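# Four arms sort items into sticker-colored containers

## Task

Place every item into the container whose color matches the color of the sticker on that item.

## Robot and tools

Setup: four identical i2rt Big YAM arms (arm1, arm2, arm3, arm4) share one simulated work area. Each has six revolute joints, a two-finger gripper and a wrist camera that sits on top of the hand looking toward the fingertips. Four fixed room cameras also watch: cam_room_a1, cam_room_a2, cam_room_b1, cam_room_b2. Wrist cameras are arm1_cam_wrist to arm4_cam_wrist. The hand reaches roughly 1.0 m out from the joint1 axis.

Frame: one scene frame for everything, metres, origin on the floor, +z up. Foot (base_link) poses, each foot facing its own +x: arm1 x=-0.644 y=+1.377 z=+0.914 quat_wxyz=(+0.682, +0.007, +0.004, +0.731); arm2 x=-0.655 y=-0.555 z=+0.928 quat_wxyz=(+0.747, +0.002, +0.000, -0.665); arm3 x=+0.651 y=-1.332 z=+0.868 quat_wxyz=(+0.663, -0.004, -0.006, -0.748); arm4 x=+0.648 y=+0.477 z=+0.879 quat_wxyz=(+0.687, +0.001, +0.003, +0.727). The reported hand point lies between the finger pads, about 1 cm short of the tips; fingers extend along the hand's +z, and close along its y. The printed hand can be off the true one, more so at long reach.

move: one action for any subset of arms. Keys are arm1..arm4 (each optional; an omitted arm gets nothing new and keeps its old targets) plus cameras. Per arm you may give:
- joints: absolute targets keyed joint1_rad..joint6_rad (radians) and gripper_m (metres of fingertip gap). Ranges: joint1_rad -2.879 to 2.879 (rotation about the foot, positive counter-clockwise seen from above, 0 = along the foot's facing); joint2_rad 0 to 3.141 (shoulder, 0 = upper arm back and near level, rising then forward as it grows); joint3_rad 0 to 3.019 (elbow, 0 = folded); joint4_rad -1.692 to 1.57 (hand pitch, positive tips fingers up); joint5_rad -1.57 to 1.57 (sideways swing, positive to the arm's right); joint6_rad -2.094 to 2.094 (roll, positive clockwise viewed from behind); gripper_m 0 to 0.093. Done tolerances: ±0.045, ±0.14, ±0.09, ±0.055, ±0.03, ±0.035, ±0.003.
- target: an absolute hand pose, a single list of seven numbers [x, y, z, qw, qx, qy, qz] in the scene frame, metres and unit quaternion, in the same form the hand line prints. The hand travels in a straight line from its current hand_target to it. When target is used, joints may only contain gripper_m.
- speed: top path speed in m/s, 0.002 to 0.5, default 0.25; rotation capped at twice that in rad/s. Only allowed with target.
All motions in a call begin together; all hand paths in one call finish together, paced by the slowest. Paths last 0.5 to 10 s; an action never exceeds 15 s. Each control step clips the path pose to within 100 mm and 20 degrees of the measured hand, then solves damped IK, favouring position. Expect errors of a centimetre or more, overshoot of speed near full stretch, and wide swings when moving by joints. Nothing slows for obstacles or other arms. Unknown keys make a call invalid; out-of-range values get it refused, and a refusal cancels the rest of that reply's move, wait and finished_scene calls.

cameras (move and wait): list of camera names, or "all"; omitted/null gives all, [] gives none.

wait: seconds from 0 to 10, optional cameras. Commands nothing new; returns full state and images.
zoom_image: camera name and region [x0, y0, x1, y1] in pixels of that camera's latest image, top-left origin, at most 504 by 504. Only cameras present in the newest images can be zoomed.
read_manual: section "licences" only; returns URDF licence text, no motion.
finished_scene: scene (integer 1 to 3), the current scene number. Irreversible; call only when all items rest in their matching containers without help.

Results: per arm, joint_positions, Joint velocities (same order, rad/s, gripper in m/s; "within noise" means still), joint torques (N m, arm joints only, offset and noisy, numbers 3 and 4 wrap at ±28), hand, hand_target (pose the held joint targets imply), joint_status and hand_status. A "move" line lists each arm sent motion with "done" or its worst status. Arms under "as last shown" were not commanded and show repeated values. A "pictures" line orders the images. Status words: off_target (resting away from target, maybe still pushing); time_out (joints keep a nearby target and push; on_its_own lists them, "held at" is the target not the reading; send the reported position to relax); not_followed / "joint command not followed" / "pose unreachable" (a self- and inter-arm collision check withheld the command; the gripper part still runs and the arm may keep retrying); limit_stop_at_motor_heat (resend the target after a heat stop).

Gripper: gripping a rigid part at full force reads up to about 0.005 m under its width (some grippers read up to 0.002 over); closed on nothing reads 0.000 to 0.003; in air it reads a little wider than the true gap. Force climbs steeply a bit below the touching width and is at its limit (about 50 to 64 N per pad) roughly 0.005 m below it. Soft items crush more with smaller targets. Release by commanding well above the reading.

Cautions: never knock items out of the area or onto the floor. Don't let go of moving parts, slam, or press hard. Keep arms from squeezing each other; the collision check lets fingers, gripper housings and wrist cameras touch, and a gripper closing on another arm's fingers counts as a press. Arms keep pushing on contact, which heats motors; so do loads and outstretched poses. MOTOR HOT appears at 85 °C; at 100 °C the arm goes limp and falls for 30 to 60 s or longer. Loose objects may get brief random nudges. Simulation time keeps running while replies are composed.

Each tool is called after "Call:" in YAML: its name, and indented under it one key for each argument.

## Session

Call:
move:
  arm1: {"joints": {"joint1_rad": 1.5, "joint2_rad": 0.55, "joint3_rad": 1.55, "joint4_rad": -1.40, "joint5_rad": 0, "joint6_rad": 0, "gripper_m": 0.093}}
  arm2: {"joints": {"joint1_rad": -1.69, "joint2_rad": 0.55, "joint3_rad": 1.55, "joint4_rad": -1.40, "joint5_rad": 0, "joint6_rad": 0, "gripper_m": 0.093}}
  arm3: {"joints": {"joint1_rad": 1.69, "joint2_rad": 0.55, "joint3_rad": 1.55, "joint4_rad": -1.40, "joint5_rad": 0, "joint6_rad": 0, "gripper_m": 0.093}}
  arm4: {"joints": {"joint1_rad": -1.63, "joint2_rad": 0.55, "joint3_rad": 1.55, "joint4_rad": -1.40, "joint5_rad": 0, "joint6_rad": 0, "gripper_m": 0.093}}
  cameras: []

Call:
wait:
  seconds: 0.3
  cameras: ["arm1_cam_wrist", "arm2_cam_wrist", "arm3_cam_wrist", "arm4_cam_wrist"]

Scene clock: 1.93 s.
Joint torques (N m): arm1=[-0.97 6.53 9.78 2.15 0 -0.03] | arm2=[0.21 2.2 7.79 1.91 0.03 0.21] | arm3=[2.14 5.3 5.96 1.51 -0.02 -0.12] | arm4=[0.79 4.13 7.34 2.09 0.08 -0.08]
Motor temperatures (°C): arm1=[20 23 28 23 21 21 21] | arm2=[23 24 27 22 22 20 23] | arm3=[24 23 23 23 24 23 23] | arm4=[22 22 24 22 24 21 24]
Heat: arm1: hottest joint3_rad 28 °C; arm2: hottest joint3_rad 27 °C; arm3: hottest joint1_rad 24 °C; arm4: hottest joint3_rad 24 °C.
move: arm1 done; arm2 done; arm3 done; arm4 done
Joint velocities: within noise
arm1.joint_positions: joint1_rad=+1.493 joint2_rad=+0.545 joint3_rad=+1.523 joint4_rad=-1.410 joint5_rad=+0.000 joint6_rad=+0.008 gripper_m=+0.09306
arm1.joint_status: all done
arm1.hand: x=-0.8041 y=+1.3777 z=+1.5153 quat_wxyz=(-0.001, +0.838, -0.007, -0.546) (m; scene frame)
arm1.hand_target: x=-0.8016 y=+1.3764 z=+1.5286 quat_wxyz=(-0.001, +0.829, +0.000, -0.559) (m; scene frame)
arm1.hand_status: not commanded
arm2.joint_positions: joint1_rad=-1.685 joint2_rad=+0.560 joint3_rad=+1.549 joint4_rad=-1.384 joint5_rad=-0.001 joint6_rad=-0.015 gripper_m=+0.09310
arm2.joint_status: all done
arm2.hand: x=-0.8301 y=-0.5575 z=+1.5413 quat_wxyz=(+0.004, -0.833, -0.009, +0.554) (m; scene frame)
arm2.hand_target: x=-0.8236 y=-0.5564 z=+1.5398 quat_wxyz=(+0.002, -0.834, +0.000, +0.552) (m; scene frame)
arm2.hand_status: not commanded
arm3.joint_positions: joint1_rad=+1.679 joint2_rad=+0.543 joint3_rad=+1.554 joint4_rad=-1.393 joint5_rad=+0.001 joint6_rad=+0.007 gripper_m=+0.09307
arm3.joint_status: all done
arm3.hand: x=+0.8138 y=-1.3259 z=+1.4839 quat_wxyz=(-0.561, -0.005, -0.828, +0.008) (m; scene frame)
arm3.hand_target: x=+0.8176 y=-1.3239 z=+1.4797 quat_wxyz=(-0.553, +0.003, -0.833, +0.006) (m; scene frame)
arm3.hand_status: not commanded
arm4.joint_positions: joint1_rad=-1.626 joint2_rad=+0.551 joint3_rad=+1.532 joint4_rad=-1.418 joint5_rad=+0.001 joint6_rad=+0.014 gripper_m=+0.09310
arm4.joint_status: all done
arm4.hand: x=+0.8208 y=+0.4789 z=+1.4782 quat_wxyz=(-0.535, -0.005, -0.845, -0.002) (m; scene frame)
arm4.hand_target: x=+0.8182 y=+0.4786 z=+1.4903 quat_wxyz=(-0.550, +0.000, -0.835, +0.002) (m; scene frame)
arm4.hand_status: not commanded
pictures: none
No camera images: "cameras" was empty.

Scene clock: 2.23 s.
Joint torques (N m): arm1=[-1.14 6.65 9.76 2.24 0.01 -0.03] | arm2=[0.32 2.32 7.77 1.91 0.02 0.22] | arm3=[2.14 5.36 5.94 1.47 -0.02 -0.11] | arm4=[0.15 3.96 7.51 2 0.08 -0.09]
Motor temperatures (°C): arm1=[20 23 28 23 21 21 21] | arm2=[23 24 27 22 22 20 23] | arm3=[24 23 23 23 24 23 23] | arm4=[22 22 24 22 24 21 24]
Heat: arm1: hottest joint3_rad 28 °C; arm2: hottest joint3_rad 27 °C; arm3: hottest joint1_rad 24 °C; arm4: hottest joint3_rad 24 °C.
Joint velocities: within noise
arm1.joint_positions: joint1_rad=+1.493 joint2_rad=+0.545 joint3_rad=+1.523 joint4_rad=-1.410 joint5_rad=+0.000 joint6_rad=+0.008 gripper_m=+0.09306
arm1.joint_status: all done
arm1.hand: x=-0.8041 y=+1.3777 z=+1.5153 quat_wxyz=(-0.001, +0.838, -0.007, -0.546) (m; scene frame)
arm1.hand_target: x=-0.8016 y=+1.3764 z=+1.5286 quat_wxyz=(-0.001, +0.829, +0.000, -0.559) (m; scene frame)
arm1.hand_status: not commanded
arm2.joint_positions: joint1_rad=-1.685 joint2_rad=+0.560 joint3_rad=+1.549 joint4_rad=-1.384 joint5_rad=-0.001 joint6_rad=-0.015 gripper_m=+0.09310
arm2.joint_status: all done
arm2.hand: x=-0.8301 y=-0.5575 z=+1.5413 quat_wxyz=(+0.004, -0.833, -0.009, +0.554) (m; scene frame)
arm2.hand_target: x=-0.8236 y=-0.5564 z=+1.5398 quat_wxyz=(+0.002, -0.834, +0.000, +0.552) (m; scene frame)
arm2.hand_status: not commanded
arm3.joint_positions: joint1_rad=+1.679 joint2_rad=+0.543 joint3_rad=+1.554 joint4_rad=-1.393 joint5_rad=+0.001 joint6_rad=+0.007 gripper_m=+0.09307
arm3.joint_status: all done
arm3.hand: x=+0.8138 y=-1.3259 z=+1.4839 quat_wxyz=(-0.561, -0.005, -0.828, +0.008) (m; scene frame)
arm3.hand_target: x=+0.8176 y=-1.3239 z=+1.4797 quat_wxyz=(-0.553, +0.003, -0.833, +0.006) (m; scene frame)
arm3.hand_status: not commanded
arm4.joint_positions: joint1_rad=-1.626 joint2_rad=+0.551 joint3_rad=+1.532 joint4_rad=-1.418 joint5_rad=+0.001 joint6_rad=+0.014 gripper_m=+0.09310
arm4.joint_status: all done
arm4.hand: x=+0.8208 y=+0.4789 z=+1.4782 quat_wxyz=(-0.535, -0.005, -0.845, -0.002) (m; scene frame)
arm4.hand_target: x=+0.8182 y=+0.4786 z=+1.4903 quat_wxyz=(-0.550, +0.000, -0.835, +0.002) (m; scene frame)
arm4.hand_status: not commanded
wait: 0.30 s; at rest by 0.27 s
pictures: arm1_cam_wrist, arm2_cam_wrist, arm3_cam_wrist, arm4_cam_wrist
Images, in order (width x height): arm1_cam_wrist 672x504, arm2_cam_wrist 672x504, arm3_cam_wrist 672x504, arm4_cam_wrist 672x504.

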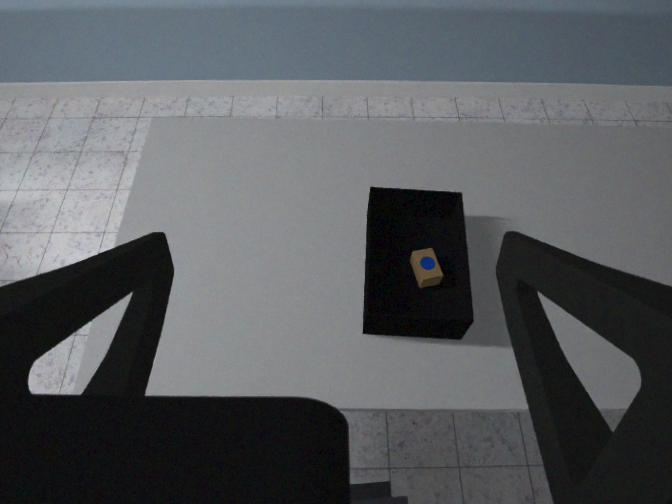

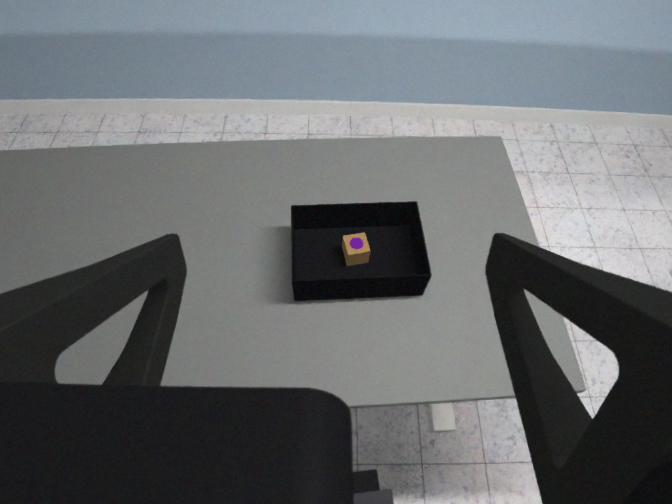

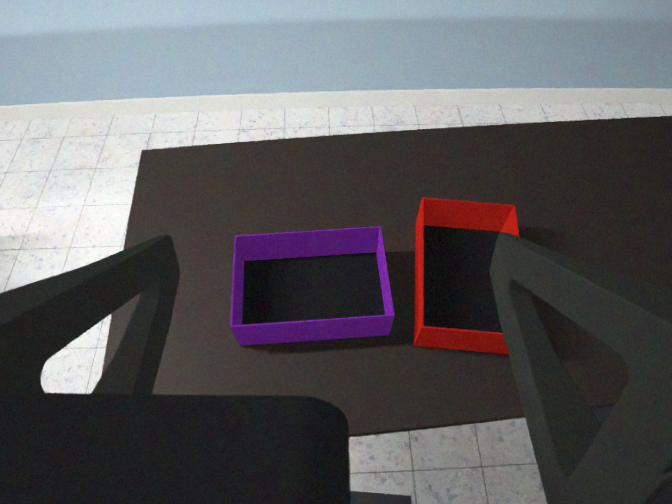

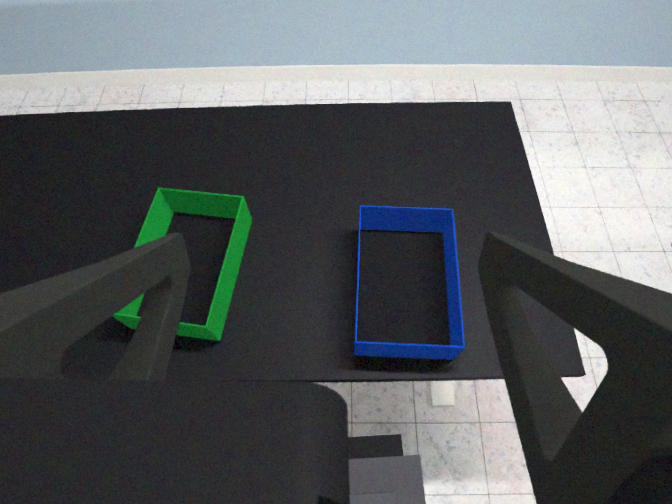

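Call:
move:
  arm1: {"target": [-1.177, 1.624, 0.858, -0.0292, -0.9548, -0.1003, 0.2783], "speed": 0.5}
  arm2: {"target": [-1.2717, -0.4932, 0.864, -0.0098, -0.9595, -0.0335, 0.2796], "speed": 0.5}
  cameras: []

Call:
wait:
  seconds: 0.3
  cameras: ["arm1_cam_wrist", "arm2_cam_wrist"]

Scene clock: 23.00 s.
Joint torques (N m): arm1=[-0.15 -15.44 10.44 1.26 -0.25 -0.04] | arm2=[0.44 -18.96 10.56 2.19 0.02 -0.08] | arm3=[2.08 5.48 5.93 1.5 -0.02 -0.12] | arm4=[0.26 3.78 7.32 2.14 0.04 -0.09]
Motor temperatures (°C): arm1=[20 23 29 23 21 21 21] | arm2=[23 24 28 22 22 20 23] | arm3=[24 23 24 23 24 23 23] | arm4=[22 22 26 22 24 21 24]
Heat: arm1: hottest joint3_rad 29 °C; arm2: hottest joint3_rad 28 °C; arm3: hottest joint1_rad 24 °C; arm4: hottest joint3_rad 26 °C.
move: arm1 off_target; arm2 off_target
Joint velocities: within noise
arm1.joint_positions: joint1_rad=+0.953 joint2_rad=+2.020 joint3_rad=+1.089 joint4_rad=-0.277 joint5_rad=-0.369 joint6_rad=-0.657 gripper_m=+0.09306
arm1.joint_status: not commanded
arm1.hand: x=-1.1537 y=+1.6165 z=+0.8393 quat_wxyz=(+0.046, +0.962, +0.086, -0.256) (m; scene frame)
arm1.hand_target: x=-1.1761 y=+1.6234 z=+0.8587 quat_wxyz=(+0.029, +0.955, +0.100, -0.278) (m; scene frame)
arm1.hand_status: off_target (0.031 m and 3.7 deg from the pose sent, 0.795 m and 35.9 deg at the start)
arm2.joint_positions: joint1_rad=-1.814 joint2_rad=+2.016 joint3_rad=+1.094 joint4_rad=-0.133 joint5_rad=-0.112 joint6_rad=-0.151 gripper_m=+0.09310
arm2.joint_status: not commanded
arm2.hand: x=-1.2504 y=-0.4986 z=+0.8528 quat_wxyz=(-0.017, -0.965, -0.027, +0.259) (m; scene frame)
arm2.hand_target: x=-1.2707 y=-0.4932 z=+0.8647 quat_wxyz=(-0.010, -0.960, -0.033, +0.280) (m; scene frame)
arm2.hand_status: off_target (0.025 m and 2.7 deg from the pose sent, 0.811 m and 34.9 deg at the start)
arm3, arm4: as last shown
pictures: none
No camera images: "cameras" was empty.

Scene clock: 23.30 s.
Joint torques (N m): arm1=[-0.38 -15.68 10.44 1.39 -0.21 -0.07] | arm2=[0.44 -18.9 10.58 2.28 0.04 -0.09] | arm3=[2.08 5.48 5.94 1.52 -0.01 -0.13] | arm4=[0.56 5.01 7.23 2.03 0.05 -0.08]
Motor temperatures (°C): arm1=[20 23 29 23 21 21 21] | arm2=[23 24 28 22 22 20 23] | arm3=[24 23 24 23 24 23 23] | arm4=[22 22 26 22 24 21 24]
Heat: arm1: hottest joint3_rad 29 °C; arm2: hottest joint3_rad 28 °C; arm3: hottest joint1_rad 24 °C; arm4: hottest joint3_rad 26 °C.
Joint velocities: within noise
arm1.joint_positions: joint1_rad=+0.953 joint2_rad=+2.020 joint3_rad=+1.089 joint4_rad=-0.277 joint5_rad=-0.369 joint6_rad=-0.658 gripper_m=+0.09306
arm1.joint_status: not commanded
arm1.hand: x=-1.1537 y=+1.6165 z=+0.8393 quat_wxyz=(+0.046, +0.962, +0.086, -0.256) (m; scene frame)
arm1.hand_target: x=-1.1761 y=+1.6234 z=+0.8587 quat_wxyz=(+0.029, +0.955, +0.100, -0.278) (m; scene frame)
arm1.hand_status: off_target (0.031 m and 3.7 deg from the pose sent, 0.795 m and 35.9 deg at the start)
arm2.joint_positions: joint1_rad=-1.814 joint2_rad=+2.016 joint3_rad=+1.094 joint4_rad=-0.133 joint5_rad=-0.112 joint6_rad=-0.152 gripper_m=+0.09310
arm2.joint_status: not commanded
arm2.hand: x=-1.2504 y=-0.4986 z=+0.8528 quat_wxyz=(-0.017, -0.965, -0.027, +0.259) (m; scene frame)
arm2.hand_target: x=-1.2707 y=-0.4932 z=+0.8647 quat_wxyz=(-0.010, -0.959, -0.033, +0.280) (m; scene frame)
arm2.hand_status: off_target (0.025 m and 2.7 deg from the pose sent, 0.811 m and 34.9 deg at the start)
arm3.joint_positions: joint1_rad=+1.679 joint2_rad=+0.543 joint3_rad=+1.554 joint4_rad=-1.393 joint5_rad=+0.001 joint6_rad=+0.007 gripper_m=+0.09307
arm3.joint_status: not commanded
arm3.hand: x=+0.8138 y=-1.3259 z=+1.4839 quat_wxyz=(-0.561, -0.005, -0.828, +0.008) (m; scene frame)
arm3.hand_target: x=+0.8176 y=-1.3239 z=+1.4797 quat_wxyz=(-0.553, +0.003, -0.833, +0.006) (m; scene frame)
arm3.hand_status: not commanded
arm4.joint_positions: joint1_rad=-1.626 joint2_rad=+0.551 joint3_rad=+1.532 joint4_rad=-1.418 joint5_rad=+0.001 joint6_rad=+0.014 gripper_m=+0.09310
arm4.joint_status: not commanded
arm4.hand: x=+0.8208 y=+0.4789 z=+1.4782 quat_wxyz=(-0.535, -0.005, -0.845, -0.002) (m; scene frame)
arm4.hand_target: x=+0.8182 y=+0.4786 z=+1.4903 quat_wxyz=(-0.550, +0.000, -0.835, +0.002) (m; scene frame)
arm4.hand_status: not commanded
wait: 0.30 s; at rest by 0.27 s
pictures: arm1_cam_wrist, arm2_cam_wrist
Images, in order (width x height): arm1_cam_wrist 672x504, arm2_cam_wrist 672x504.

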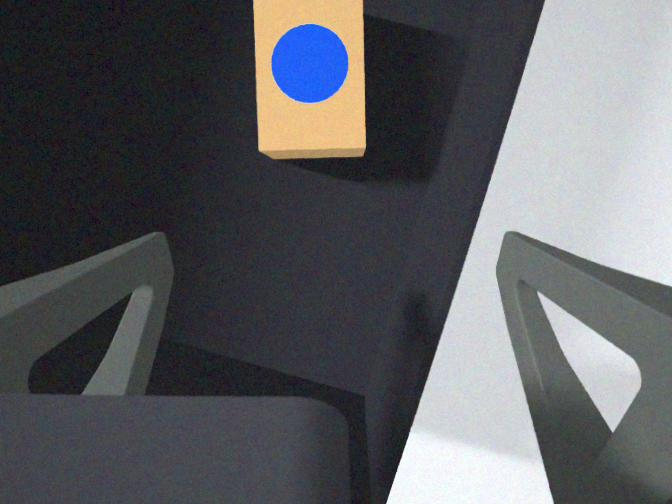

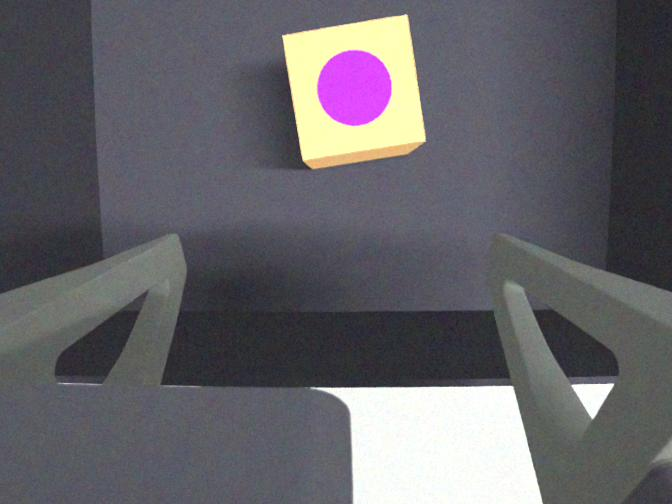

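Call:
move:
  arm1: {"target": [-1.233, 1.541, 0.90, 0.1761, -0.7461, 0.6042, 0.2174], "speed": 0.5}
  arm2: {"target": [-1.3315, -0.4888, 0.747, -0.0268, -0.9557, -0.0920, 0.2785], "speed": 0.25}
  cameras: ["arm2_cam_wrist"]

Call:
move:
  arm1: {"target": [-1.233, 1.541, 0.865, 0.1761, -0.7461, 0.6042, 0.2174], "speed": 0.3}
  arm2: {"joints": {"gripper_m": 0.046}}
  cameras: []

Call:
wait:
  seconds: 0.3
  cameras: ["arm1_cam_wrist", "arm2_cam_wrist"]

Scene clock: 82.27 s.
Joint torques (N m): arm1=[-1.44 -14.97 12.93 0.36 0.52 0.15] | arm2=[-0.15 -20.19 10.15 2.45 -0.35 -0.08] | arm3=[2.08 5.36 5.96 1.48 -0.01 -0.13] | arm4=[0.44 3.96 7.36 2.13 0.08 -0.11]
Motor temperatures (°C): arm1=[20 24 31 23 22 21 21] | arm2=[23 26 32 22 22 20 23] | arm3=[24 23 25 23 24 23 23] | arm4=[22 22 29 22 24 21 24]
Heat: arm1: hottest joint3_rad 31 °C; arm2: hottest joint3_rad 32 °C; arm3: hottest joint3_rad 25 °C; arm4: hottest joint3_rad 29 °C.
move: arm1 off_target; arm2 off_target
Joint velocities: within noise
arm1.joint_positions: joint1_rad=+1.372 joint2_rad=+2.053 joint3_rad=+1.348 joint4_rad=-0.700 joint5_rad=+0.529 joint6_rad=+1.168 gripper_m=+0.09306
arm1.joint_status: not commanded
arm1.hand: x=-1.2132 y=+1.5397 z=+0.8911 quat_wxyz=(-0.183, +0.751, -0.600, -0.205) (m; scene frame)
arm1.hand_target: x=-1.2322 y=+1.5407 z=+0.9004 quat_wxyz=(-0.176, +0.746, -0.604, -0.218) (m; scene frame)
arm1.hand_status: off_target (0.022 m and 1.8 deg from the pose sent, 0.125 m and 89.1 deg at the start)
arm2.joint_positions: joint1_rad=-1.820 joint2_rad=+2.339 joint3_rad=+1.347 joint4_rad=-0.064 joint5_rad=-0.176 joint6_rad=-0.267 gripper_m=+0.09310
arm2.joint_status: not commanded
arm2.hand: x=-1.3152 y=-0.4970 z=+0.7509 quat_wxyz=(-0.031, -0.960, -0.088, +0.264) (m; scene frame)
arm2.hand_target: x=-1.3304 y=-0.4889 z=+0.7476 quat_wxyz=(-0.027, -0.956, -0.092, +0.278) (m; scene frame)
arm2.hand_status: off_target (0.019 m and 1.8 deg from the pose sent, 0.134 m and 7.9 deg at the start)
arm3, arm4: as last shown
pictures: arm2_cam_wrist
Images, in order (width x height): arm2_cam_wrist 672x504.

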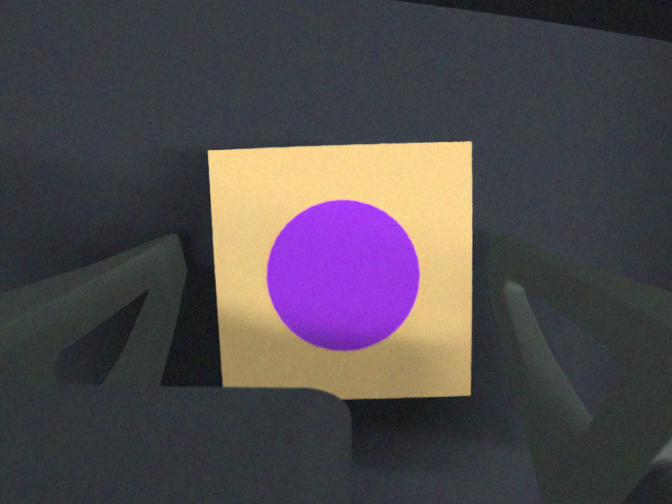

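Scene clock: 83.30 s.
Joint torques (N m): arm1=[-0.85 -16.32 11.26 1.22 0.48 0.11] | arm2=[-0.03 -20.13 10.13 2.45 -0.31 -0.07] | arm3=[2.14 5.36 5.96 1.47 -0.01 -0.12] | arm4=[0.73 4.42 7.34 2.02 0.08 -0.12]
Motor temperatures (°C): arm1=[20 24 31 23 22 21 21] | arm2=[23 26 32 22 22 20 23] | arm3=[24 23 25 23 24 23 23] | arm4=[22 22 29 22 24 21 24]
Heat: arm1: hottest joint3_rad 31 °C; arm2: hottest joint3_rad 32 °C; arm3: hottest joint3_rad 25 °C; arm4: hottest joint3_rad 29 °C.
move: arm1 off_target; arm2 off_target
Joint velocities: within noise
arm1.joint_positions: joint1_rad=+1.372 joint2_rad=+2.121 joint3_rad=+1.348 joint4_rad=-0.656 joint5_rad=+0.529 joint6_rad=+1.169 gripper_m=+0.09306
arm1.joint_status: not commanded
arm1.hand: x=-1.2114 y=+1.5395 z=+0.8546 quat_wxyz=(-0.188, +0.754, -0.599, -0.196) (m; scene frame)
arm1.hand_target: x=-1.2322 y=+1.5407 z=+0.8657 quat_wxyz=(-0.176, +0.746, -0.604, -0.217) (m; scene frame)
arm1.hand_status: off_target (0.024 m and 3.0 deg from the pose sent, 0.033 m and 1.8 deg at the start)
arm2.joint_positions: joint1_rad=-1.820 joint2_rad=+2.339 joint3_rad=+1.347 joint4_rad=-0.063 joint5_rad=-0.177 joint6_rad=-0.270 gripper_m=+0.05283
arm2.joint_status: gripper_m off_target (ended at +0.05286, target +0.04600)
arm2.hand: x=-1.3156 y=-0.4969 z=+0.7512 quat_wxyz=(-0.032, -0.960, -0.089, +0.265) (m; scene frame)
arm2.hand_target: x=-1.3305 y=-0.4888 z=+0.7476 quat_wxyz=(-0.027, -0.956, -0.092, +0.278) (m; scene frame)
arm2.hand_status: not commanded
arm3, arm4: as last shown
pictures: none
No camera images: "cameras" was empty.

Scene clock: 83.60 s.
Joint torques (N m): arm1=[-1.2 -16.62 11.34 1.07 0.45 0.14] | arm2=[-0.03 -20.13 10.15 2.45 -0.29 -0.07] | arm3=[2.14 5.66 5.93 1.51 -0.02 -0.13] | arm4=[0.73 4.42 7.3 2.02 0.07 -0.08]
Motor temperatures (°C): arm1=[20 24 31 23 22 21 21] | arm2=[23 26 32 22 22 20 23] | arm3=[24 23 25 23 24 23 23] | arm4=[22 22 29 22 24 21 24]
Heat: arm1: hottest joint3_rad 31 °C; arm2: hottest joint3_rad 32 °C; arm3: hottest joint3_rad 25 °C; arm4: hottest joint3_rad 29 °C.
Joint velocities: within noise
arm1.joint_positions: joint1_rad=+1.372 joint2_rad=+2.121 joint3_rad=+1.348 joint4_rad=-0.656 joint5_rad=+0.529 joint6_rad=+1.169 gripper_m=+0.09306
arm1.joint_status: not commanded
arm1.hand: x=-1.2114 y=+1.5395 z=+0.8546 quat_wxyz=(-0.188, +0.754, -0.599, -0.196) (m; scene frame)
arm1.hand_target: x=-1.2322 y=+1.5407 z=+0.8657 quat_wxyz=(-0.176, +0.746, -0.604, -0.217) (m; scene frame)
arm1.hand_status: off_target (0.024 m and 3.0 deg from the pose sent, 0.033 m and 1.8 deg at the start)
arm2.joint_positions: joint1_rad=-1.820 joint2_rad=+2.339 joint3_rad=+1.347 joint4_rad=-0.063 joint5_rad=-0.177 joint6_rad=-0.270 gripper_m=+0.05283
arm2.joint_status: gripper_m off_target (ended at +0.05286, target +0.04600)
arm2.hand: x=-1.3156 y=-0.4969 z=+0.7512 quat_wxyz=(-0.032, -0.960, -0.089, +0.265) (m; scene frame)
arm2.hand_target: x=-1.3305 y=-0.4888 z=+0.7476 quat_wxyz=(-0.027, -0.956, -0.092, +0.278) (m; scene frame)
arm2.hand_status: not commanded
arm3.joint_positions: joint1_rad=+1.679 joint2_rad=+0.543 joint3_rad=+1.554 joint4_rad=-1.393 joint5_rad=+0.001 joint6_rad=+0.007 gripper_m=+0.09307
arm3.joint_status: not commanded
arm3.hand: x=+0.8138 y=-1.3259 z=+1.4839 quat_wxyz=(-0.561, -0.005, -0.828, +0.008) (m; scene frame)
arm3.hand_target: x=+0.8176 y=-1.3239 z=+1.4797 quat_wxyz=(-0.553, +0.003, -0.833, +0.006) (m; scene frame)
arm3.hand_status: not commanded
arm4.joint_positions: joint1_rad=-1.626 joint2_rad=+0.551 joint3_rad=+1.532 joint4_rad=-1.418 joint5_rad=+0.001 joint6_rad=+0.014 gripper_m=+0.09310
arm4.joint_status: not commanded
arm4.hand: x=+0.8208 y=+0.4789 z=+1.4782 quat_wxyz=(-0.535, -0.005, -0.845, -0.002) (m; scene frame)
arm4.hand_target: x=+0.8182 y=+0.4786 z=+1.4903 quat_wxyz=(-0.550, +0.000, -0.835, +0.002) (m; scene frame)
arm4.hand_status: not commanded
wait: 0.30 s; at rest by 0.27 s
pictures: arm1_cam_wrist, arm2_cam_wrist
Images, in order (width x height): arm1_cam_wrist 672x504, arm2_cam_wrist 672x504.

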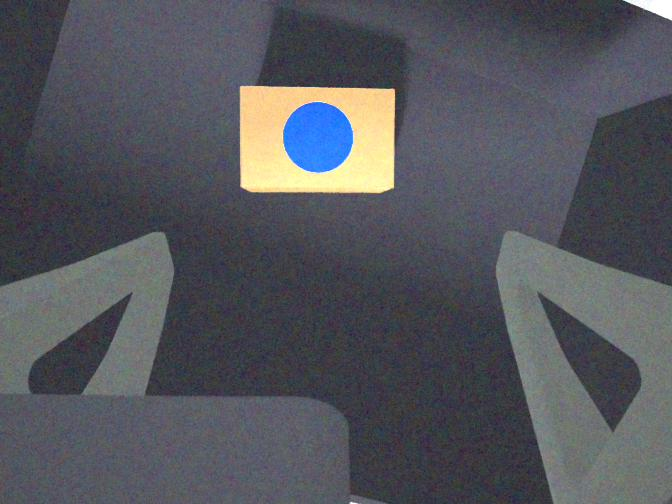

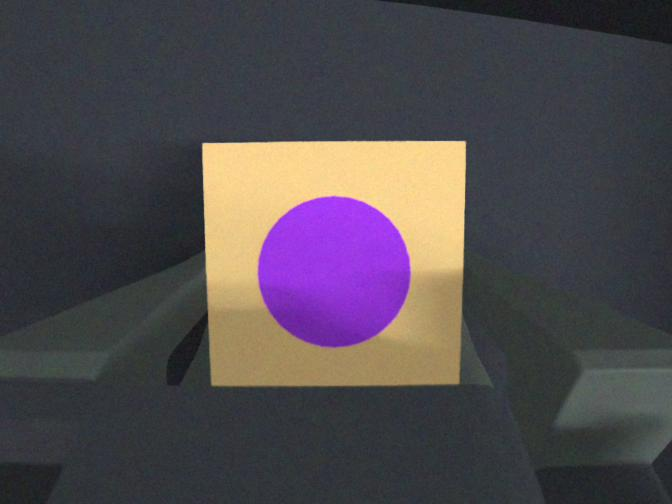

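Call:
move:
  arm1: {"target": [-1.2476, 1.5863, 0.747, 0.1761, -0.7461, 0.6042, 0.2174], "speed": 0.25}
  arm2: {"target": [-1.29, -0.49, 0.98, -0.0268, -0.9557, -0.0920, 0.2785], "speed": 0.45}
  cameras: ["arm1_cam_wrist"]

Call:
move:
  arm1: {"joints": {"gripper_m": 0.058}}
  arm2: {"joints": {"joint1_rad": 0.912, "joint2_rad": 0.87, "joint3_rad": 0.73, "joint4_rad": -0.91, "joint5_rad": 0, "joint6_rad": 0}}
  arm3: {"joints": {"joint1_rad": -1.981, "joint2_rad": 0.87, "joint3_rad": 0.73, "joint4_rad": -0.91, "joint5_rad": 0, "joint6_rad": 0}}
  arm4: {"joints": {"joint1_rad": 0.912, "joint2_rad": 0.87, "joint3_rad": 0.73, "joint4_rad": -0.91, "joint5_rad": 0, "joint6_rad": 0}}
  cameras: ["arm1_cam_wrist"]

Call:
move:
  arm1: {"target": [-1.20, 1.56, 0.97, 0.1761, -0.7461, 0.6042, 0.2174], "speed": 0.4}
  arm2: {"target": [0.0, -0.95, 1.065, 0.2696, 0.2565, 0.9252, -0.0748], "speed": 0.45}
  cameras: ["arm1_cam_wrist", "arm2_cam_wrist"]

Scene clock: 98.23 s.
Joint torques (N m): arm1=[-1.9 -18.02 9.92 1.14 0.3 -0.1] | arm2=[0.03 -17.79 9.69 1.36 -0.31 -0.09] | arm3=[2.14 5.48 5.94 1.48 -0.02 -0.13] | arm4=[0.5 3.9 7.28 2.11 0.03 -0.1]
Motor temperatures (°C): arm1=[20 26 32 23 22 21 21] | arm2=[23 26 32 22 22 20 23] | arm3=[24 23 25 23 24 23 23] | arm4=[22 22 30 22 24 21 24]
Heat: arm1: hottest joint3_rad 32 °C; arm2: hottest joint3_rad 32 °C; arm3: hottest joint3_rad 25 °C; arm4: hottest joint3_rad 30 °C.
move: arm1 off_target; arm2 off_target
Joint velocities: within noise
arm1.joint_positions: joint1_rad=+1.307 joint2_rad=+2.378 joint3_rad=+1.437 joint4_rad=-0.444 joint5_rad=+0.518 joint6_rad=+1.105 gripper_m=+0.09305
arm1.joint_status: not commanded
arm1.hand: x=-1.2272 y=+1.5795 z=+0.7390 quat_wxyz=(-0.186, +0.750, -0.603, -0.199) (m; scene frame)
arm1.hand_target: x=-1.2468 y=+1.5860 z=+0.7476 quat_wxyz=(-0.176, +0.746, -0.604, -0.217) (m; scene frame)
arm1.hand_status: off_target (0.023 m and 2.4 deg from the pose sent, 0.123 m and 3.0 deg at the start)
arm2.joint_positions: joint1_rad=-1.830 joint2_rad=+1.839 joint3_rad=+1.270 joint4_rad=-0.426 joint5_rad=-0.182 joint6_rad=-0.276 gripper_m=+0.05283
arm2.joint_status: not commanded
arm2.hand: x=-1.2950 y=-0.4947 z=+0.9953 quat_wxyz=(-0.025, -0.951, -0.090, +0.294) (m; scene frame)
arm2.hand_target: x=-1.2897 y=-0.4901 z=+0.9802 quat_wxyz=(-0.027, -0.956, -0.092, +0.279) (m; scene frame)
arm2.hand_status: off_target (0.017 m and 1.9 deg from the pose sent, 0.230 m and 1.7 deg at the start)
arm3, arm4: as last shown
pictures: arm1_cam_wrist
Images, in order (width x height): arm1_cam_wrist 672x504.

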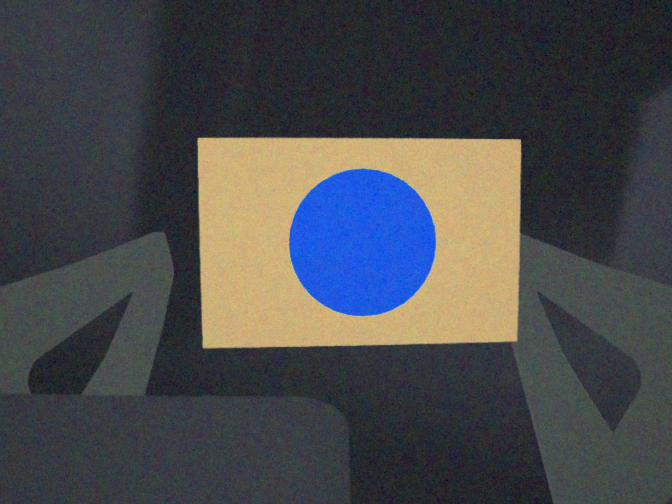

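Scene clock: 100.80 s.
Joint torques (N m): arm1=[-2.32 -17.67 10.03 1.09 0.36 -0.06] | arm2=[0.91 -6.07 10.37 1.26 0.14 0.21] | arm3=[0.79 -5.6 8.51 1.1 -0.05 -0.1] | arm4=[1.26 -5.42 8.69 1.35 0.15 -0.08]
Motor temperatures (°C): arm1=[20 26 32 23 22 21 21] | arm2=[23 26 32 22 22 20 24] | arm3=[24 23 25 23 24 23 23] | arm4=[22 22 30 22 24 21 24]
Heat: arm1: hottest joint3_rad 32 °C; arm2: hottest joint3_rad 32 °C; arm3: hottest joint3_rad 25 °C; arm4: hottest joint3_rad 30 °C.
move: arm1 off_target; arm2 done; arm3 done; arm4 done
Joint velocities: within noise
arm1.joint_positions: joint1_rad=+1.307 joint2_rad=+2.378 joint3_rad=+1.437 joint4_rad=-0.444 joint5_rad=+0.517 joint6_rad=+1.105 gripper_m=+0.06894
arm1.joint_status: gripper_m off_target (ended at +0.06896, target +0.05800)
arm1.hand: x=-1.2273 y=+1.5794 z=+0.7389 quat_wxyz=(-0.185, +0.750, -0.602, -0.199) (m; scene frame)
arm1.hand_target: x=-1.2468 y=+1.5860 z=+0.7476 quat_wxyz=(-0.176, +0.746, -0.604, -0.217) (m; scene frame)
arm1.hand_status: not commanded
arm2.joint_positions: joint1_rad=+0.910 joint2_rad=+0.879 joint3_rad=+0.742 joint4_rad=-0.898 joint5_rad=-0.004 joint6_rad=-0.015 gripper_m=+0.05281
arm2.joint_status: all done
arm2.hand: x=-0.3673 y=-0.7300 z=+1.1300 quat_wxyz=(-0.255, -0.252, -0.931, +0.070) (m; scene frame)
arm2.hand_target: x=-0.3729 y=-0.7265 z=+1.1253 quat_wxyz=(-0.249, -0.259, -0.931, +0.067) (m; scene frame)
arm2.hand_status: not commanded
arm3.joint_positions: joint1_rad=-1.972 joint2_rad=+0.881 joint3_rad=+0.739 joint4_rad=-0.913 joint5_rad=+0.002 joint6_rad=+0.005 gripper_m=+0.09307
arm3.joint_status: all done
arm3.hand: x=+0.3628 y=-1.1624 z=+1.0629 quat_wxyz=(+0.060, -0.934, +0.254, +0.244) (m; scene frame)
arm3.hand_target: x=+0.3663 y=-1.1614 z=+1.0620 quat_wxyz=(+0.061, -0.933, +0.255, +0.246) (m; scene frame)
arm3.hand_status: not commanded
arm4.joint_positions: joint1_rad=+0.911 joint2_rad=+0.883 joint3_rad=+0.732 joint4_rad=-0.921 joint5_rad=-0.001 joint6_rad=+0.012 gripper_m=+0.09310
arm4.joint_status: all done
arm4.hand: x=+0.3778 y=+0.6649 z=+1.0728 quat_wxyz=(-0.069, +0.923, -0.294, -0.238) (m; scene frame)
arm4.hand_target: x=+0.3771 y=+0.6654 z=+1.0769 quat_wxyz=(-0.074, +0.922, -0.287, -0.248) (m; scene frame)
arm4.hand_status: not commanded
pictures: arm1_cam_wrist
Images, in order (width x height): arm1_cam_wrist 672x504.

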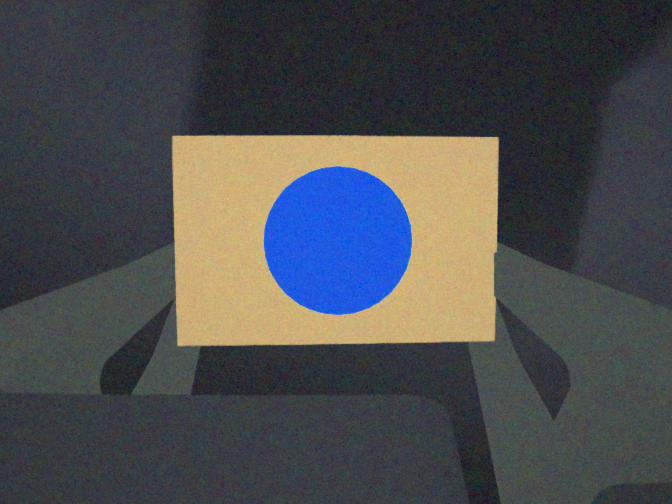

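Scene clock: 102.67 s.
Joint torques (N m): arm1=[-0.79 -15.97 9.48 0.39 0.49 0.15] | arm2=[1.08 -22.95 16.57 1.2 0.14 0.21] | arm3=[0.73 -5.77 8.5 1.11 -0.06 -0.1] | arm4=[1.2 -5.36 8.64 1.14 0.11 -0.03]
Motor temperatures (°C): arm1=[20 26 32 23 22 21 21] | arm2=[23 26 33 22 22 20 24] | arm3=[24 23 25 23 24 23 23] | arm4=[22 22 29 22 24 21 24]
Heat: arm1: hottest joint3_rad 32 °C; arm2: hottest joint3_rad 33 °C; arm3: hottest joint3_rad 25 °C; arm4: hottest joint3_rad 29 °C.
move: arm1 done; arm2 off_target
Joint velocities: within noise
arm1.joint_positions: joint1_rad=+1.323 joint2_rad=+1.909 joint3_rad=+1.338 joint4_rad=-0.786 joint5_rad=+0.520 joint6_rad=+1.121 gripper_m=+0.06894
arm1.joint_status: not commanded
arm1.hand: x=-1.1985 y=+1.5651 z=+0.9639 quat_wxyz=(-0.177, +0.746, -0.604, -0.214) (m; scene frame)
arm1.hand_target: x=-1.2000 y=+1.5601 z=+0.9700 quat_wxyz=(-0.176, +0.746, -0.604, -0.218) (m; scene frame)
arm1.hand_status: done (0.008 m and 0.4 deg from the pose sent, 0.233 m and 2.4 deg at the start)
arm2.joint_positions: joint1_rad=+0.910 joint2_rad=+2.048 joint3_rad=+1.757 joint4_rad=-0.754 joint5_rad=+0.000 joint6_rad=-0.015 gripper_m=+0.05281
arm2.joint_status: not commanded
arm2.hand: x=-0.0175 y=-0.9415 z=+1.0416 quat_wxyz=(-0.250, -0.253, -0.932, +0.070) (m; scene frame)
arm2.hand_target: x=-0.0014 y=-0.9490 z=+1.0653 quat_wxyz=(-0.270, -0.256, -0.925, +0.075) (m; scene frame)
arm2.hand_status: off_target (0.030 m and 2.4 deg from the pose sent, 0.433 m and 1.9 deg at the start)
arm3.joint_positions: joint1_rad=-1.972 joint2_rad=+0.880 joint3_rad=+0.739 joint4_rad=-0.913 joint5_rad=+0.002 joint6_rad=+0.005 gripper_m=+0.09307
arm3.joint_status: not commanded
arm3.hand: x=+0.3628 y=-1.1624 z=+1.0630 quat_wxyz=(+0.060, -0.934, +0.254, +0.244) (m; scene frame)
arm3.hand_target: x=+0.3663 y=-1.1614 z=+1.0621 quat_wxyz=(+0.061, -0.933, +0.255, +0.246) (m; scene frame)
arm3.hand_status: not commanded
arm4: as last shown
arm4.hand_target: x=+0.3771 y=+0.6654 z=+1.0768 quat_wxyz=(-0.074, +0.922, -0.287, -0.248) (m; scene frame)
pictures: arm1_cam_wrist, arm2_cam_wrist
Images, in order (width x height): arm1_cam_wrist 672x504, arm2_cam_wrist 672x504.

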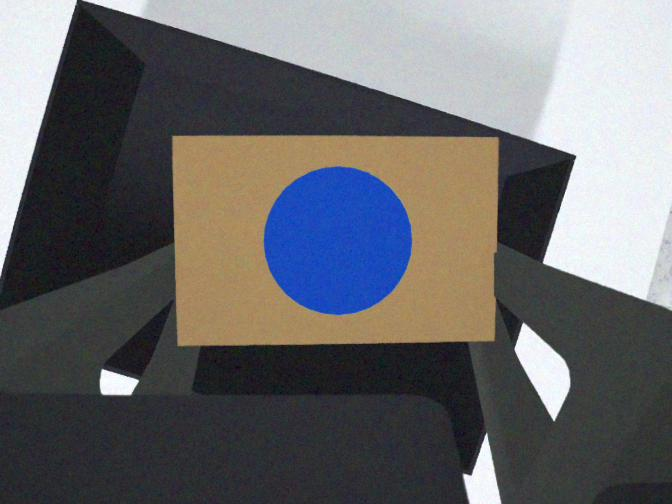

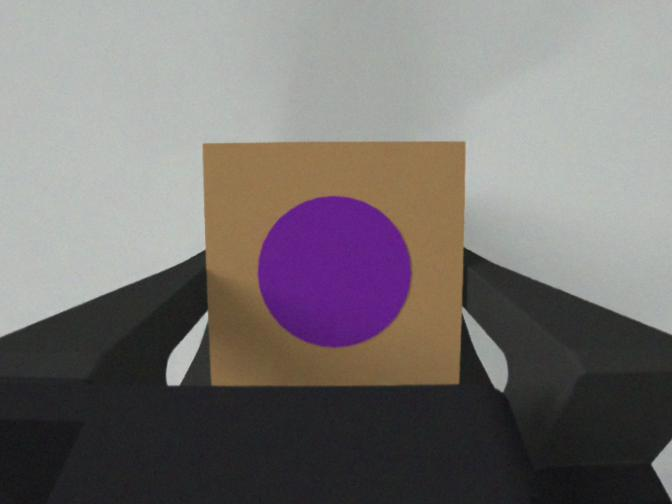

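Call:
move:
  arm1: {"joints": {"joint1_rad": -2.25, "joint2_rad": 0.87, "joint3_rad": 0.73, "joint4_rad": -0.91, "joint5_rad": 0, "joint6_rad": 0}}
  arm2: {"target": [0.0, -0.95, 1.000, 0.2696, 0.2565, 0.9252, -0.0748], "speed": 0.1}
  cameras: []

Call:
move:
  arm1: {"target": [0.005, 0.912, 1.060, 0.2749, 0.2880, 0.9133, -0.0867], "speed": 0.45}
  cameras: ["arm1_cam_wrist", "arm2_cam_wrist"]

Scene clock: 110.13 s.
Joint torques (N m): arm1=[-1.96 -3.25 11.44 0.79 -0.04 -0.06] | arm2=[0.97 -21.83 10.25 2.62 0.11 0.19] | arm3=[0.67 -5.6 8.53 1.11 -0.07 -0.11] | arm4=[0.5 -5.6 8.65 1.21 0.12 -0.07]
Motor temperatures (°C): arm1=[20 26 32 23 22 21 22] | arm2=[23 26 34 22 22 20 24] | arm3=[24 23 25 23 24 23 23] | arm4=[22 22 29 22 24 21 24]
Heat: arm1: hottest joint3_rad 32 °C; arm2: hottest joint3_rad 34 °C; arm3: hottest joint3_rad 25 °C; arm4: hottest joint3_rad 29 °C.
move: arm1 done; arm2 off_target
Joint velocities: within noise
arm1.joint_positions: joint1_rad=-2.246 joint2_rad=+0.882 joint3_rad=+0.728 joint4_rad=-0.900 joint5_rad=+0.002 joint6_rad=+0.009 gripper_m=+0.06898
arm1.joint_status: all done
arm1.hand: x=-0.3677 y=+1.1866 z=+1.1033 quat_wxyz=(-0.237, -0.292, -0.923, +0.077) (m; scene frame)
arm1.hand_target: x=-0.3705 y=+1.1872 z=+1.1065 quat_wxyz=(-0.238, -0.290, -0.924, +0.078) (m; scene frame)
arm1.hand_status: not commanded
arm2.joint_positions: joint1_rad=+0.910 joint2_rad=+2.087 joint3_rad=+1.751 joint4_rad=-0.648 joint5_rad=+0.001 joint6_rad=-0.014 gripper_m=+0.05281
arm2.joint_status: not commanded
arm2.hand: x=-0.0012 y=-0.9516 z=+1.0237 quat_wxyz=(-0.278, -0.251, -0.924, +0.078) (m; scene frame)
arm2.hand_target: x=-0.0006 y=-0.9495 z=+1.0004 quat_wxyz=(-0.270, -0.256, -0.925, +0.075) (m; scene frame)
arm2.hand_status: off_target (0.024 m and 1.2 deg from the pose sent, 0.046 m and 2.4 deg at the start)
arm3, arm4: as last shown
arm3.hand_target: x=+0.3663 y=-1.1614 z=+1.0620 quat_wxyz=(+0.061, -0.933, +0.255, +0.246) (m; scene frame)
arm4.hand_target: x=+0.3771 y=+0.6654 z=+1.0768 quat_wxyz=(-0.074, +0.922, -0.287, -0.247) (m; scene frame)
pictures: none
No camera images: "cameras" was empty.

Scene clock: 112.07 s.
Joint torques (N m): arm1=[-3.25 -20.72 17.5 0.84 0 0] | arm2=[0.97 -21.89 10.24 2.62 0.11 0.19] | arm3=[0.62 -5.66 8.54 1.1 -0.06 -0.11] | arm4=[0.62 -5.54 8.7 1.21 0.14 -0.08]
Motor temperatures (°C): arm1=[20 26 32 23 22 21 22] | arm2=[23 26 34 22 22 20 24] | arm3=[24 23 25 23 24 23 23] | arm4=[22 22 29 22 24 21 24]
Heat: arm1: hottest joint3_rad 32 °C; arm2: hottest joint3_rad 34 °C; arm3: hottest joint3_rad 25 °C; arm4: hottest joint3_rad 29 °C.
move: arm1 off_target
Joint velocities: within noise
arm1.joint_positions: joint1_rad=-2.255 joint2_rad=+2.124 joint3_rad=+1.899 joint4_rad=-0.808 joint5_rad=-0.012 joint6_rad=-0.001 gripper_m=+0.06898
arm1.joint_status: not commanded
arm1.hand: x=-0.0066 y=+0.9301 z=+1.0234 quat_wxyz=(-0.247, -0.290, -0.921, +0.076) (m; scene frame)
arm1.hand_target: x=+0.0028 y=+0.9134 z=+1.0603 quat_wxyz=(-0.275, -0.288, -0.913, +0.087) (m; scene frame)
arm1.hand_status: off_target (0.042 m and 3.5 deg from the pose sent, 0.465 m and 4.7 deg at the start)
arm2, arm3, arm4: as last shown
pictures: arm1_cam_wrist, arm2_cam_wrist
Images, in order (width x height): arm1_cam_wrist 672x504, arm2_cam_wrist 672x504.

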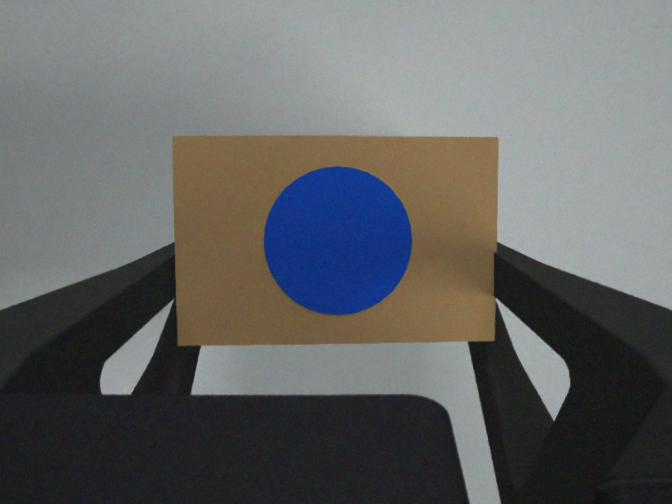

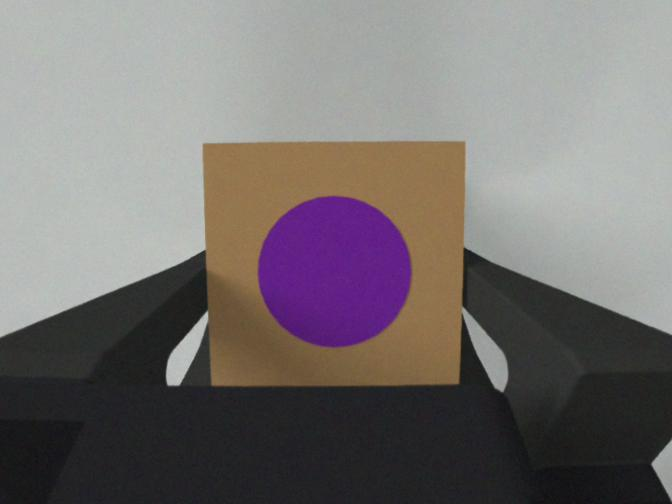

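Call:
move:
  arm1: {"target": [0.005, 0.912, 0.990, 0.2749, 0.2880, 0.9133, -0.0867], "speed": 0.1}
  arm2: {"target": [0.0, -0.95, 1.022, 0.2696, 0.2565, 0.9252, -0.0748], "speed": 0.1, "joints": {"gripper_m": 0.092}}
  cameras: ["arm2_cam_wrist"]

Scene clock: 116.90 s.
Joint torques (N m): arm1=[-3.25 -18.26 10.81 2.02 -0.03 0] | arm2=[1.08 -23.59 12.55 1.26 0.11 0.19] | arm3=[0.62 -5.54 8.5 1.13 -0.07 -0.1] | arm4=[1.08 -5.71 8.8 1.24 0.12 -0.07]
Motor temperatures (°C): arm1=[20 26 33 23 22 21 22] | arm2=[23 27 34 22 22 20 24] | arm3=[24 23 26 23 24 23 23] | arm4=[22 22 29 22 24 21 24]
Heat: arm1: hottest joint3_rad 33 °C; arm2: hottest joint3_rad 34 °C; arm3: hottest joint3_rad 26 °C; arm4: hottest joint3_rad 29 °C.
move: arm1 off_target; arm2 done
Joint velocities: within noise
arm1.joint_positions: joint1_rad=-2.255 joint2_rad=+2.149 joint3_rad=+1.881 joint4_rad=-0.690 joint5_rad=-0.013 joint6_rad=-0.003 gripper_m=+0.06897
arm1.joint_status: not commanded
arm1.hand: x=+0.0085 y=+0.9194 z=+1.0110 quat_wxyz=(-0.282, -0.285, -0.912, +0.087) (m; scene frame)
arm1.hand_target: x=+0.0045 y=+0.9124 z=+0.9903 quat_wxyz=(-0.275, -0.288, -0.913, +0.087) (m; scene frame)
arm1.hand_status: off_target (0.023 m and 0.9 deg from the pose sent, 0.040 m and 3.5 deg at the start)
arm2.joint_positions: joint1_rad=+0.910 joint2_rad=+2.087 joint3_rad=+1.751 joint4_rad=-0.662 joint5_rad=+0.001 joint6_rad=-0.014 gripper_m=+0.09194
arm2.joint_status: all done
arm2.hand: x=-0.0036 y=-0.9501 z=+1.0218 quat_wxyz=(-0.272, -0.252, -0.926, +0.076) (m; scene frame)
arm2.hand_target: x=+0.0001 y=-0.9499 z=+1.0221 quat_wxyz=(-0.270, -0.256, -0.925, +0.075) (m; scene frame)
arm2.hand_status: done (0.004 m and 0.6 deg from the pose sent, 0.003 m and 1.2 deg at the start)
arm3, arm4: as last shown
pictures: arm2_cam_wrist
Images, in order (width x height): arm2_cam_wrist 672x504.

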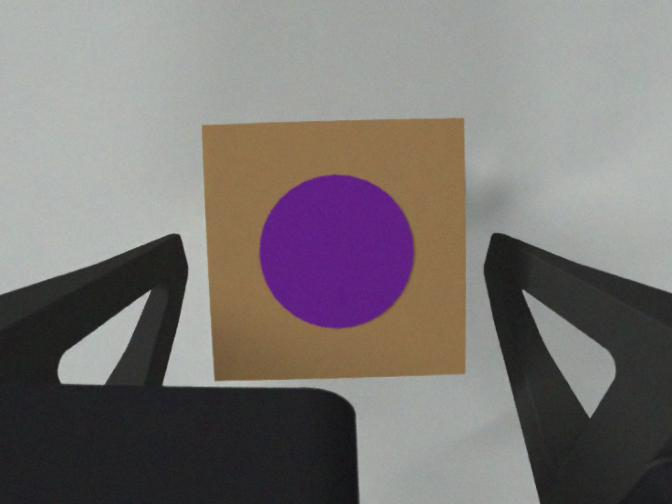

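Call:
move:
  arm1: {"target": [0.005, 0.912, 1.008, 0.2749, 0.2880, 0.9133, -0.0867], "speed": 0.1, "joints": {"gripper_m": 0.092}}
  cameras: ["arm1_cam_wrist"]

Call:
move:
  arm1: {"target": [-0.371, 1.189, 1.16, 0.2749, 0.2880, 0.9133, -0.0867], "speed": 0.45}
  arm2: {"target": [-0.367, -0.730, 1.16, 0.2696, 0.2565, 0.9252, -0.0748], "speed": 0.45}
  arm3: {"target": [0.036, -0.972, 1.112, 0.0670, -0.9330, 0.2500, 0.2500], "speed": 0.45}
  arm4: {"target": [0.050, 0.906, 1.112, 0.0765, -0.9227, 0.2856, 0.2472], "speed": 0.45}
  cameras: []

Call:
wait:
  seconds: 0.3
  cameras: ["arm3_cam_wrist", "arm4_cam_wrist"]

Scene clock: 125.13 s.
Joint torques (N m): arm1=[-2.96 -19.84 12.81 0.85 -0.05 -0.04] | arm2=[1.08 -23.53 12.55 1.24 0.11 0.19] | arm3=[0.73 -5.48 8.57 1.07 -0.07 -0.1] | arm4=[0.91 -5.66 8.79 1.18 0.13 -0.1]
Motor temperatures (°C): arm1=[20 27 33 23 22 21 22] | arm2=[23 27 35 22 22 20 23] | arm3=[24 23 26 23 24 23 23] | arm4=[22 22 30 22 24 21 24]
Heat: arm1: hottest joint3_rad 33 °C; arm2: hottest joint3_rad 35 °C; arm3: hottest joint3_rad 26 °C; arm4: hottest joint3_rad 30 °C.
move: arm1 done
Joint velocities: within noise
arm1.joint_positions: joint1_rad=-2.255 joint2_rad=+2.151 joint3_rad=+1.881 joint4_rad=-0.699 joint5_rad=-0.013 joint6_rad=-0.003 gripper_m=+0.09196
arm1.joint_status: all done
arm1.hand: x=+0.0069 y=+0.9206 z=+1.0076 quat_wxyz=(-0.276, -0.286, -0.914, +0.085) (m; scene frame)
arm1.hand_target: x=+0.0049 y=+0.9120 z=+1.0081 quat_wxyz=(-0.275, -0.288, -0.913, +0.087) (m; scene frame)
arm1.hand_status: done (0.009 m and 0.3 deg from the pose sent, 0.009 m and 0.9 deg at the start)
arm2, arm3, arm4: as last shown
arm2.hand: x=-0.0037 y=-0.9500 z=+1.0218 quat_wxyz=(-0.272, -0.252, -0.926, +0.076) (m; scene frame)
arm2.hand_target: x=+0.0000 y=-0.9499 z=+1.0221 quat_wxyz=(-0.270, -0.256, -0.925, +0.075) (m; scene frame)
pictures: arm1_cam_wrist
Images, in order (width x height): arm1_cam_wrist 672x504.

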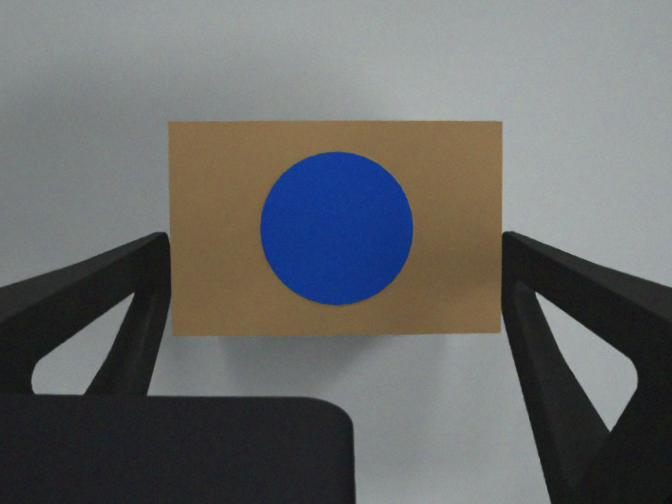

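Scene clock: 127.10 s.
Joint torques (N m): arm1=[-0.97 -0.91 11.66 1.03 0.1 0.11] | arm2=[1.03 -3.78 10.41 1.36 0.14 0.19] | arm3=[1.49 -21.83 14.04 0.61 0.12 -0.12] | arm4=[0.67 -21.89 12.81 0.46 -0.03 -0.11]
Motor temperatures (°C): arm1=[20 27 33 23 22 21 22] | arm2=[23 27 34 22 22 20 23] | arm3=[24 23 26 23 24 23 23] | arm4=[22 22 30 22 24 21 24]
Heat: arm1: hottest joint3_rad 33 °C; arm2: hottest joint3_rad 34 °C; arm3: hottest joint3_rad 26 °C; arm4: hottest joint3_rad 30 °C.
move: arm1 done; arm2 off_target; arm3 off_target; arm4 off_target
Joint velocities: within noise
arm1.joint_positions: joint1_rad=-2.255 joint2_rad=+0.796 joint3_rad=+0.811 joint4_rad=-0.971 joint5_rad=-0.008 joint6_rad=+0.002 gripper_m=+0.09196
arm1.joint_status: not commanded
arm1.hand: x=-0.3706 y=+1.1874 z=+1.1628 quat_wxyz=(-0.282, -0.288, -0.911, +0.089) (m; scene frame)
arm1.hand_target: x=-0.3710 y=+1.1889 z=+1.1601 quat_wxyz=(-0.275, -0.288, -0.913, +0.087) (m; scene frame)
arm1.hand_status: done (0.003 m and 0.9 deg from the pose sent, 0.488 m and 0.3 deg at the start)
arm2.joint_positions: joint1_rad=+0.910 joint2_rad=+0.838 joint3_rad=+0.811 joint4_rad=-0.936 joint5_rad=+0.001 joint6_rad=-0.013 gripper_m=+0.09194
arm2.joint_status: not commanded
arm2.hand: x=-0.3637 y=-0.7331 z=+1.1735 quat_wxyz=(-0.288, -0.251, -0.921, +0.081) (m; scene frame)
arm2.hand_target: x=-0.3672 y=-0.7299 z=+1.1603 quat_wxyz=(-0.270, -0.256, -0.925, +0.075) (m; scene frame)
arm2.hand_status: off_target (0.014 m and 2.4 deg from the pose sent, 0.447 m and 0.6 deg at the start)
arm3.joint_positions: joint1_rad=-1.972 joint2_rad=+1.877 joint3_rad=+1.804 joint4_rad=-1.009 joint5_rad=+0.008 joint6_rad=+0.004 gripper_m=+0.09307
arm3.joint_status: not commanded
arm3.hand: x=+0.0474 y=-0.9794 z=+1.0879 quat_wxyz=(+0.059, -0.937, +0.255, +0.230) (m; scene frame)
arm3.hand_target: x=+0.0371 y=-0.9728 z=+1.1120 quat_wxyz=(+0.067, -0.933, +0.250, +0.250) (m; scene frame)
arm3.hand_status: off_target (0.028 m and 2.5 deg from the pose sent, 0.381 m and 1.1 deg at the start)
arm4.joint_positions: joint1_rad=+0.901 joint2_rad=+1.950 joint3_rad=+1.888 joint4_rad=-1.013 joint5_rad=-0.002 joint6_rad=-0.006 gripper_m=+0.09310
arm4.joint_status: not commanded
arm4.hand: x=+0.0575 y=+0.8945 z=+1.0973 quat_wxyz=(-0.071, +0.925, -0.290, -0.235) (m; scene frame)
arm4.hand_target: x=+0.0508 y=+0.9055 z=+1.1118 quat_wxyz=(-0.077, +0.923, -0.286, -0.248) (m; scene frame)
arm4.hand_status: off_target (0.020 m and 1.6 deg from the pose sent, 0.409 m and 1.6 deg at the start)
pictures: none
No camera images: "cameras" was empty.

Scene clock: 127.40 s.
Joint torques (N m): arm1=[-1.67 -0.91 11.77 0.91 0.1 0.06] | arm2=[1.14 -3.78 10.39 1.35 0.15 0.19] | arm3=[1.49 -21.6 14.01 0.57 0.12 -0.12] | arm4=[0.44 -21.36 12.92 0.49 -0.02 -0.11]
Motor temperatures (°C): arm1=[20 27 33 23 22 21 22] | arm2=[23 27 34 22 22 20 23] | arm3=[24 23 26 23 24 23 23] | arm4=[22 22 30 22 24 21 24]
Heat: arm1: hottest joint3_rad 33 °C; arm2: hottest joint3_rad 34 °C; arm3: hottest joint3_rad 26 °C; arm4: hottest joint3_rad 30 °C.
Joint velocities: within noise
arm1.joint_positions: joint1_rad=-2.255 joint2_rad=+0.796 joint3_rad=+0.811 joint4_rad=-0.971 joint5_rad=-0.008 joint6_rad=+0.002 gripper_m=+0.09196
arm1.joint_status: not commanded
arm1.hand: x=-0.3706 y=+1.1874 z=+1.1628 quat_wxyz=(-0.282, -0.288, -0.911, +0.089) (m; scene frame)
arm1.hand_target: x=-0.3710 y=+1.1889 z=+1.1601 quat_wxyz=(-0.275, -0.288, -0.913, +0.087) (m; scene frame)
arm1.hand_status: done (0.003 m and 0.9 deg from the pose sent, 0.488 m and 0.3 deg at the start)
arm2.joint_positions: joint1_rad=+0.910 joint2_rad=+0.838 joint3_rad=+0.811 joint4_rad=-0.936 joint5_rad=+0.001 joint6_rad=-0.013 gripper_m=+0.09194
arm2.joint_status: not commanded
arm2.hand: x=-0.3637 y=-0.7331 z=+1.1735 quat_wxyz=(-0.288, -0.251, -0.921, +0.081) (m; scene frame)
arm2.hand_target: x=-0.3672 y=-0.7299 z=+1.1603 quat_wxyz=(-0.270, -0.256, -0.925, +0.075) (m; scene frame)
arm2.hand_status: off_target (0.014 m and 2.4 deg from the pose sent, 0.447 m and 0.6 deg at the start)
arm3.joint_positions: joint1_rad=-1.972 joint2_rad=+1.877 joint3_rad=+1.804 joint4_rad=-1.009 joint5_rad=+0.008 joint6_rad=+0.004 gripper_m=+0.09307
arm3.joint_status: not commanded
arm3.hand: x=+0.0474 y=-0.9794 z=+1.0879 quat_wxyz=(+0.059, -0.937, +0.255, +0.230) (m; scene frame)
arm3.hand_target: x=+0.0371 y=-0.9728 z=+1.1120 quat_wxyz=(+0.067, -0.933, +0.250, +0.250) (m; scene frame)
arm3.hand_status: off_target (0.028 m and 2.5 deg from the pose sent, 0.381 m and 1.1 deg at the start)
arm4.joint_positions: joint1_rad=+0.901 joint2_rad=+1.950 joint3_rad=+1.888 joint4_rad=-1.013 joint5_rad=-0.002 joint6_rad=-0.006 gripper_m=+0.09310
arm4.joint_status: not commanded
arm4.hand: x=+0.0575 y=+0.8945 z=+1.0973 quat_wxyz=(-0.071, +0.925, -0.290, -0.235) (m; scene frame)
arm4.hand_target: x=+0.0508 y=+0.9055 z=+1.1118 quat_wxyz=(-0.077, +0.923, -0.286, -0.248) (m; scene frame)
arm4.hand_status: off_target (0.020 m and 1.6 deg from the pose sent, 0.409 m and 1.6 deg at the start)
wait: 0.30 s; at rest by 0.27 s
pictures: arm3_cam_wrist, arm4_cam_wrist
Images, in order (width x height): arm3_cam_wrist 672x504, arm4_cam_wrist 672x504.

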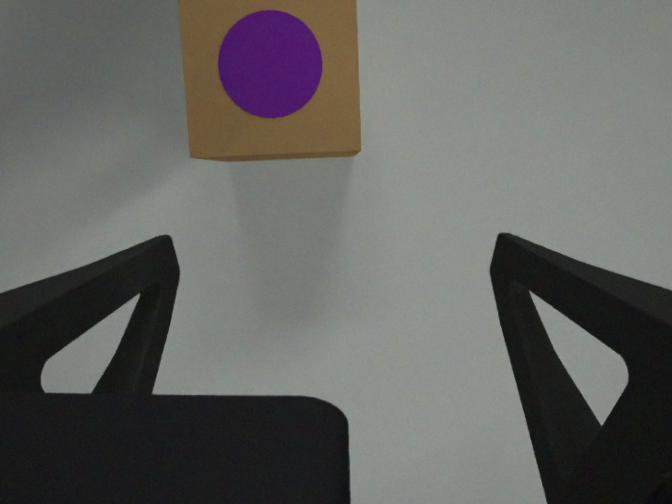

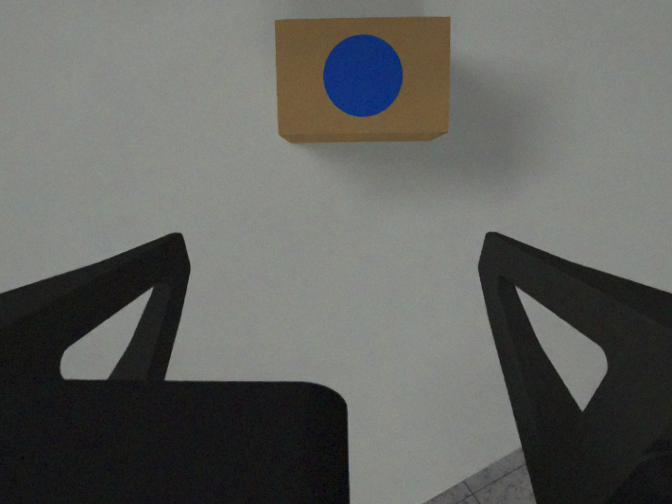

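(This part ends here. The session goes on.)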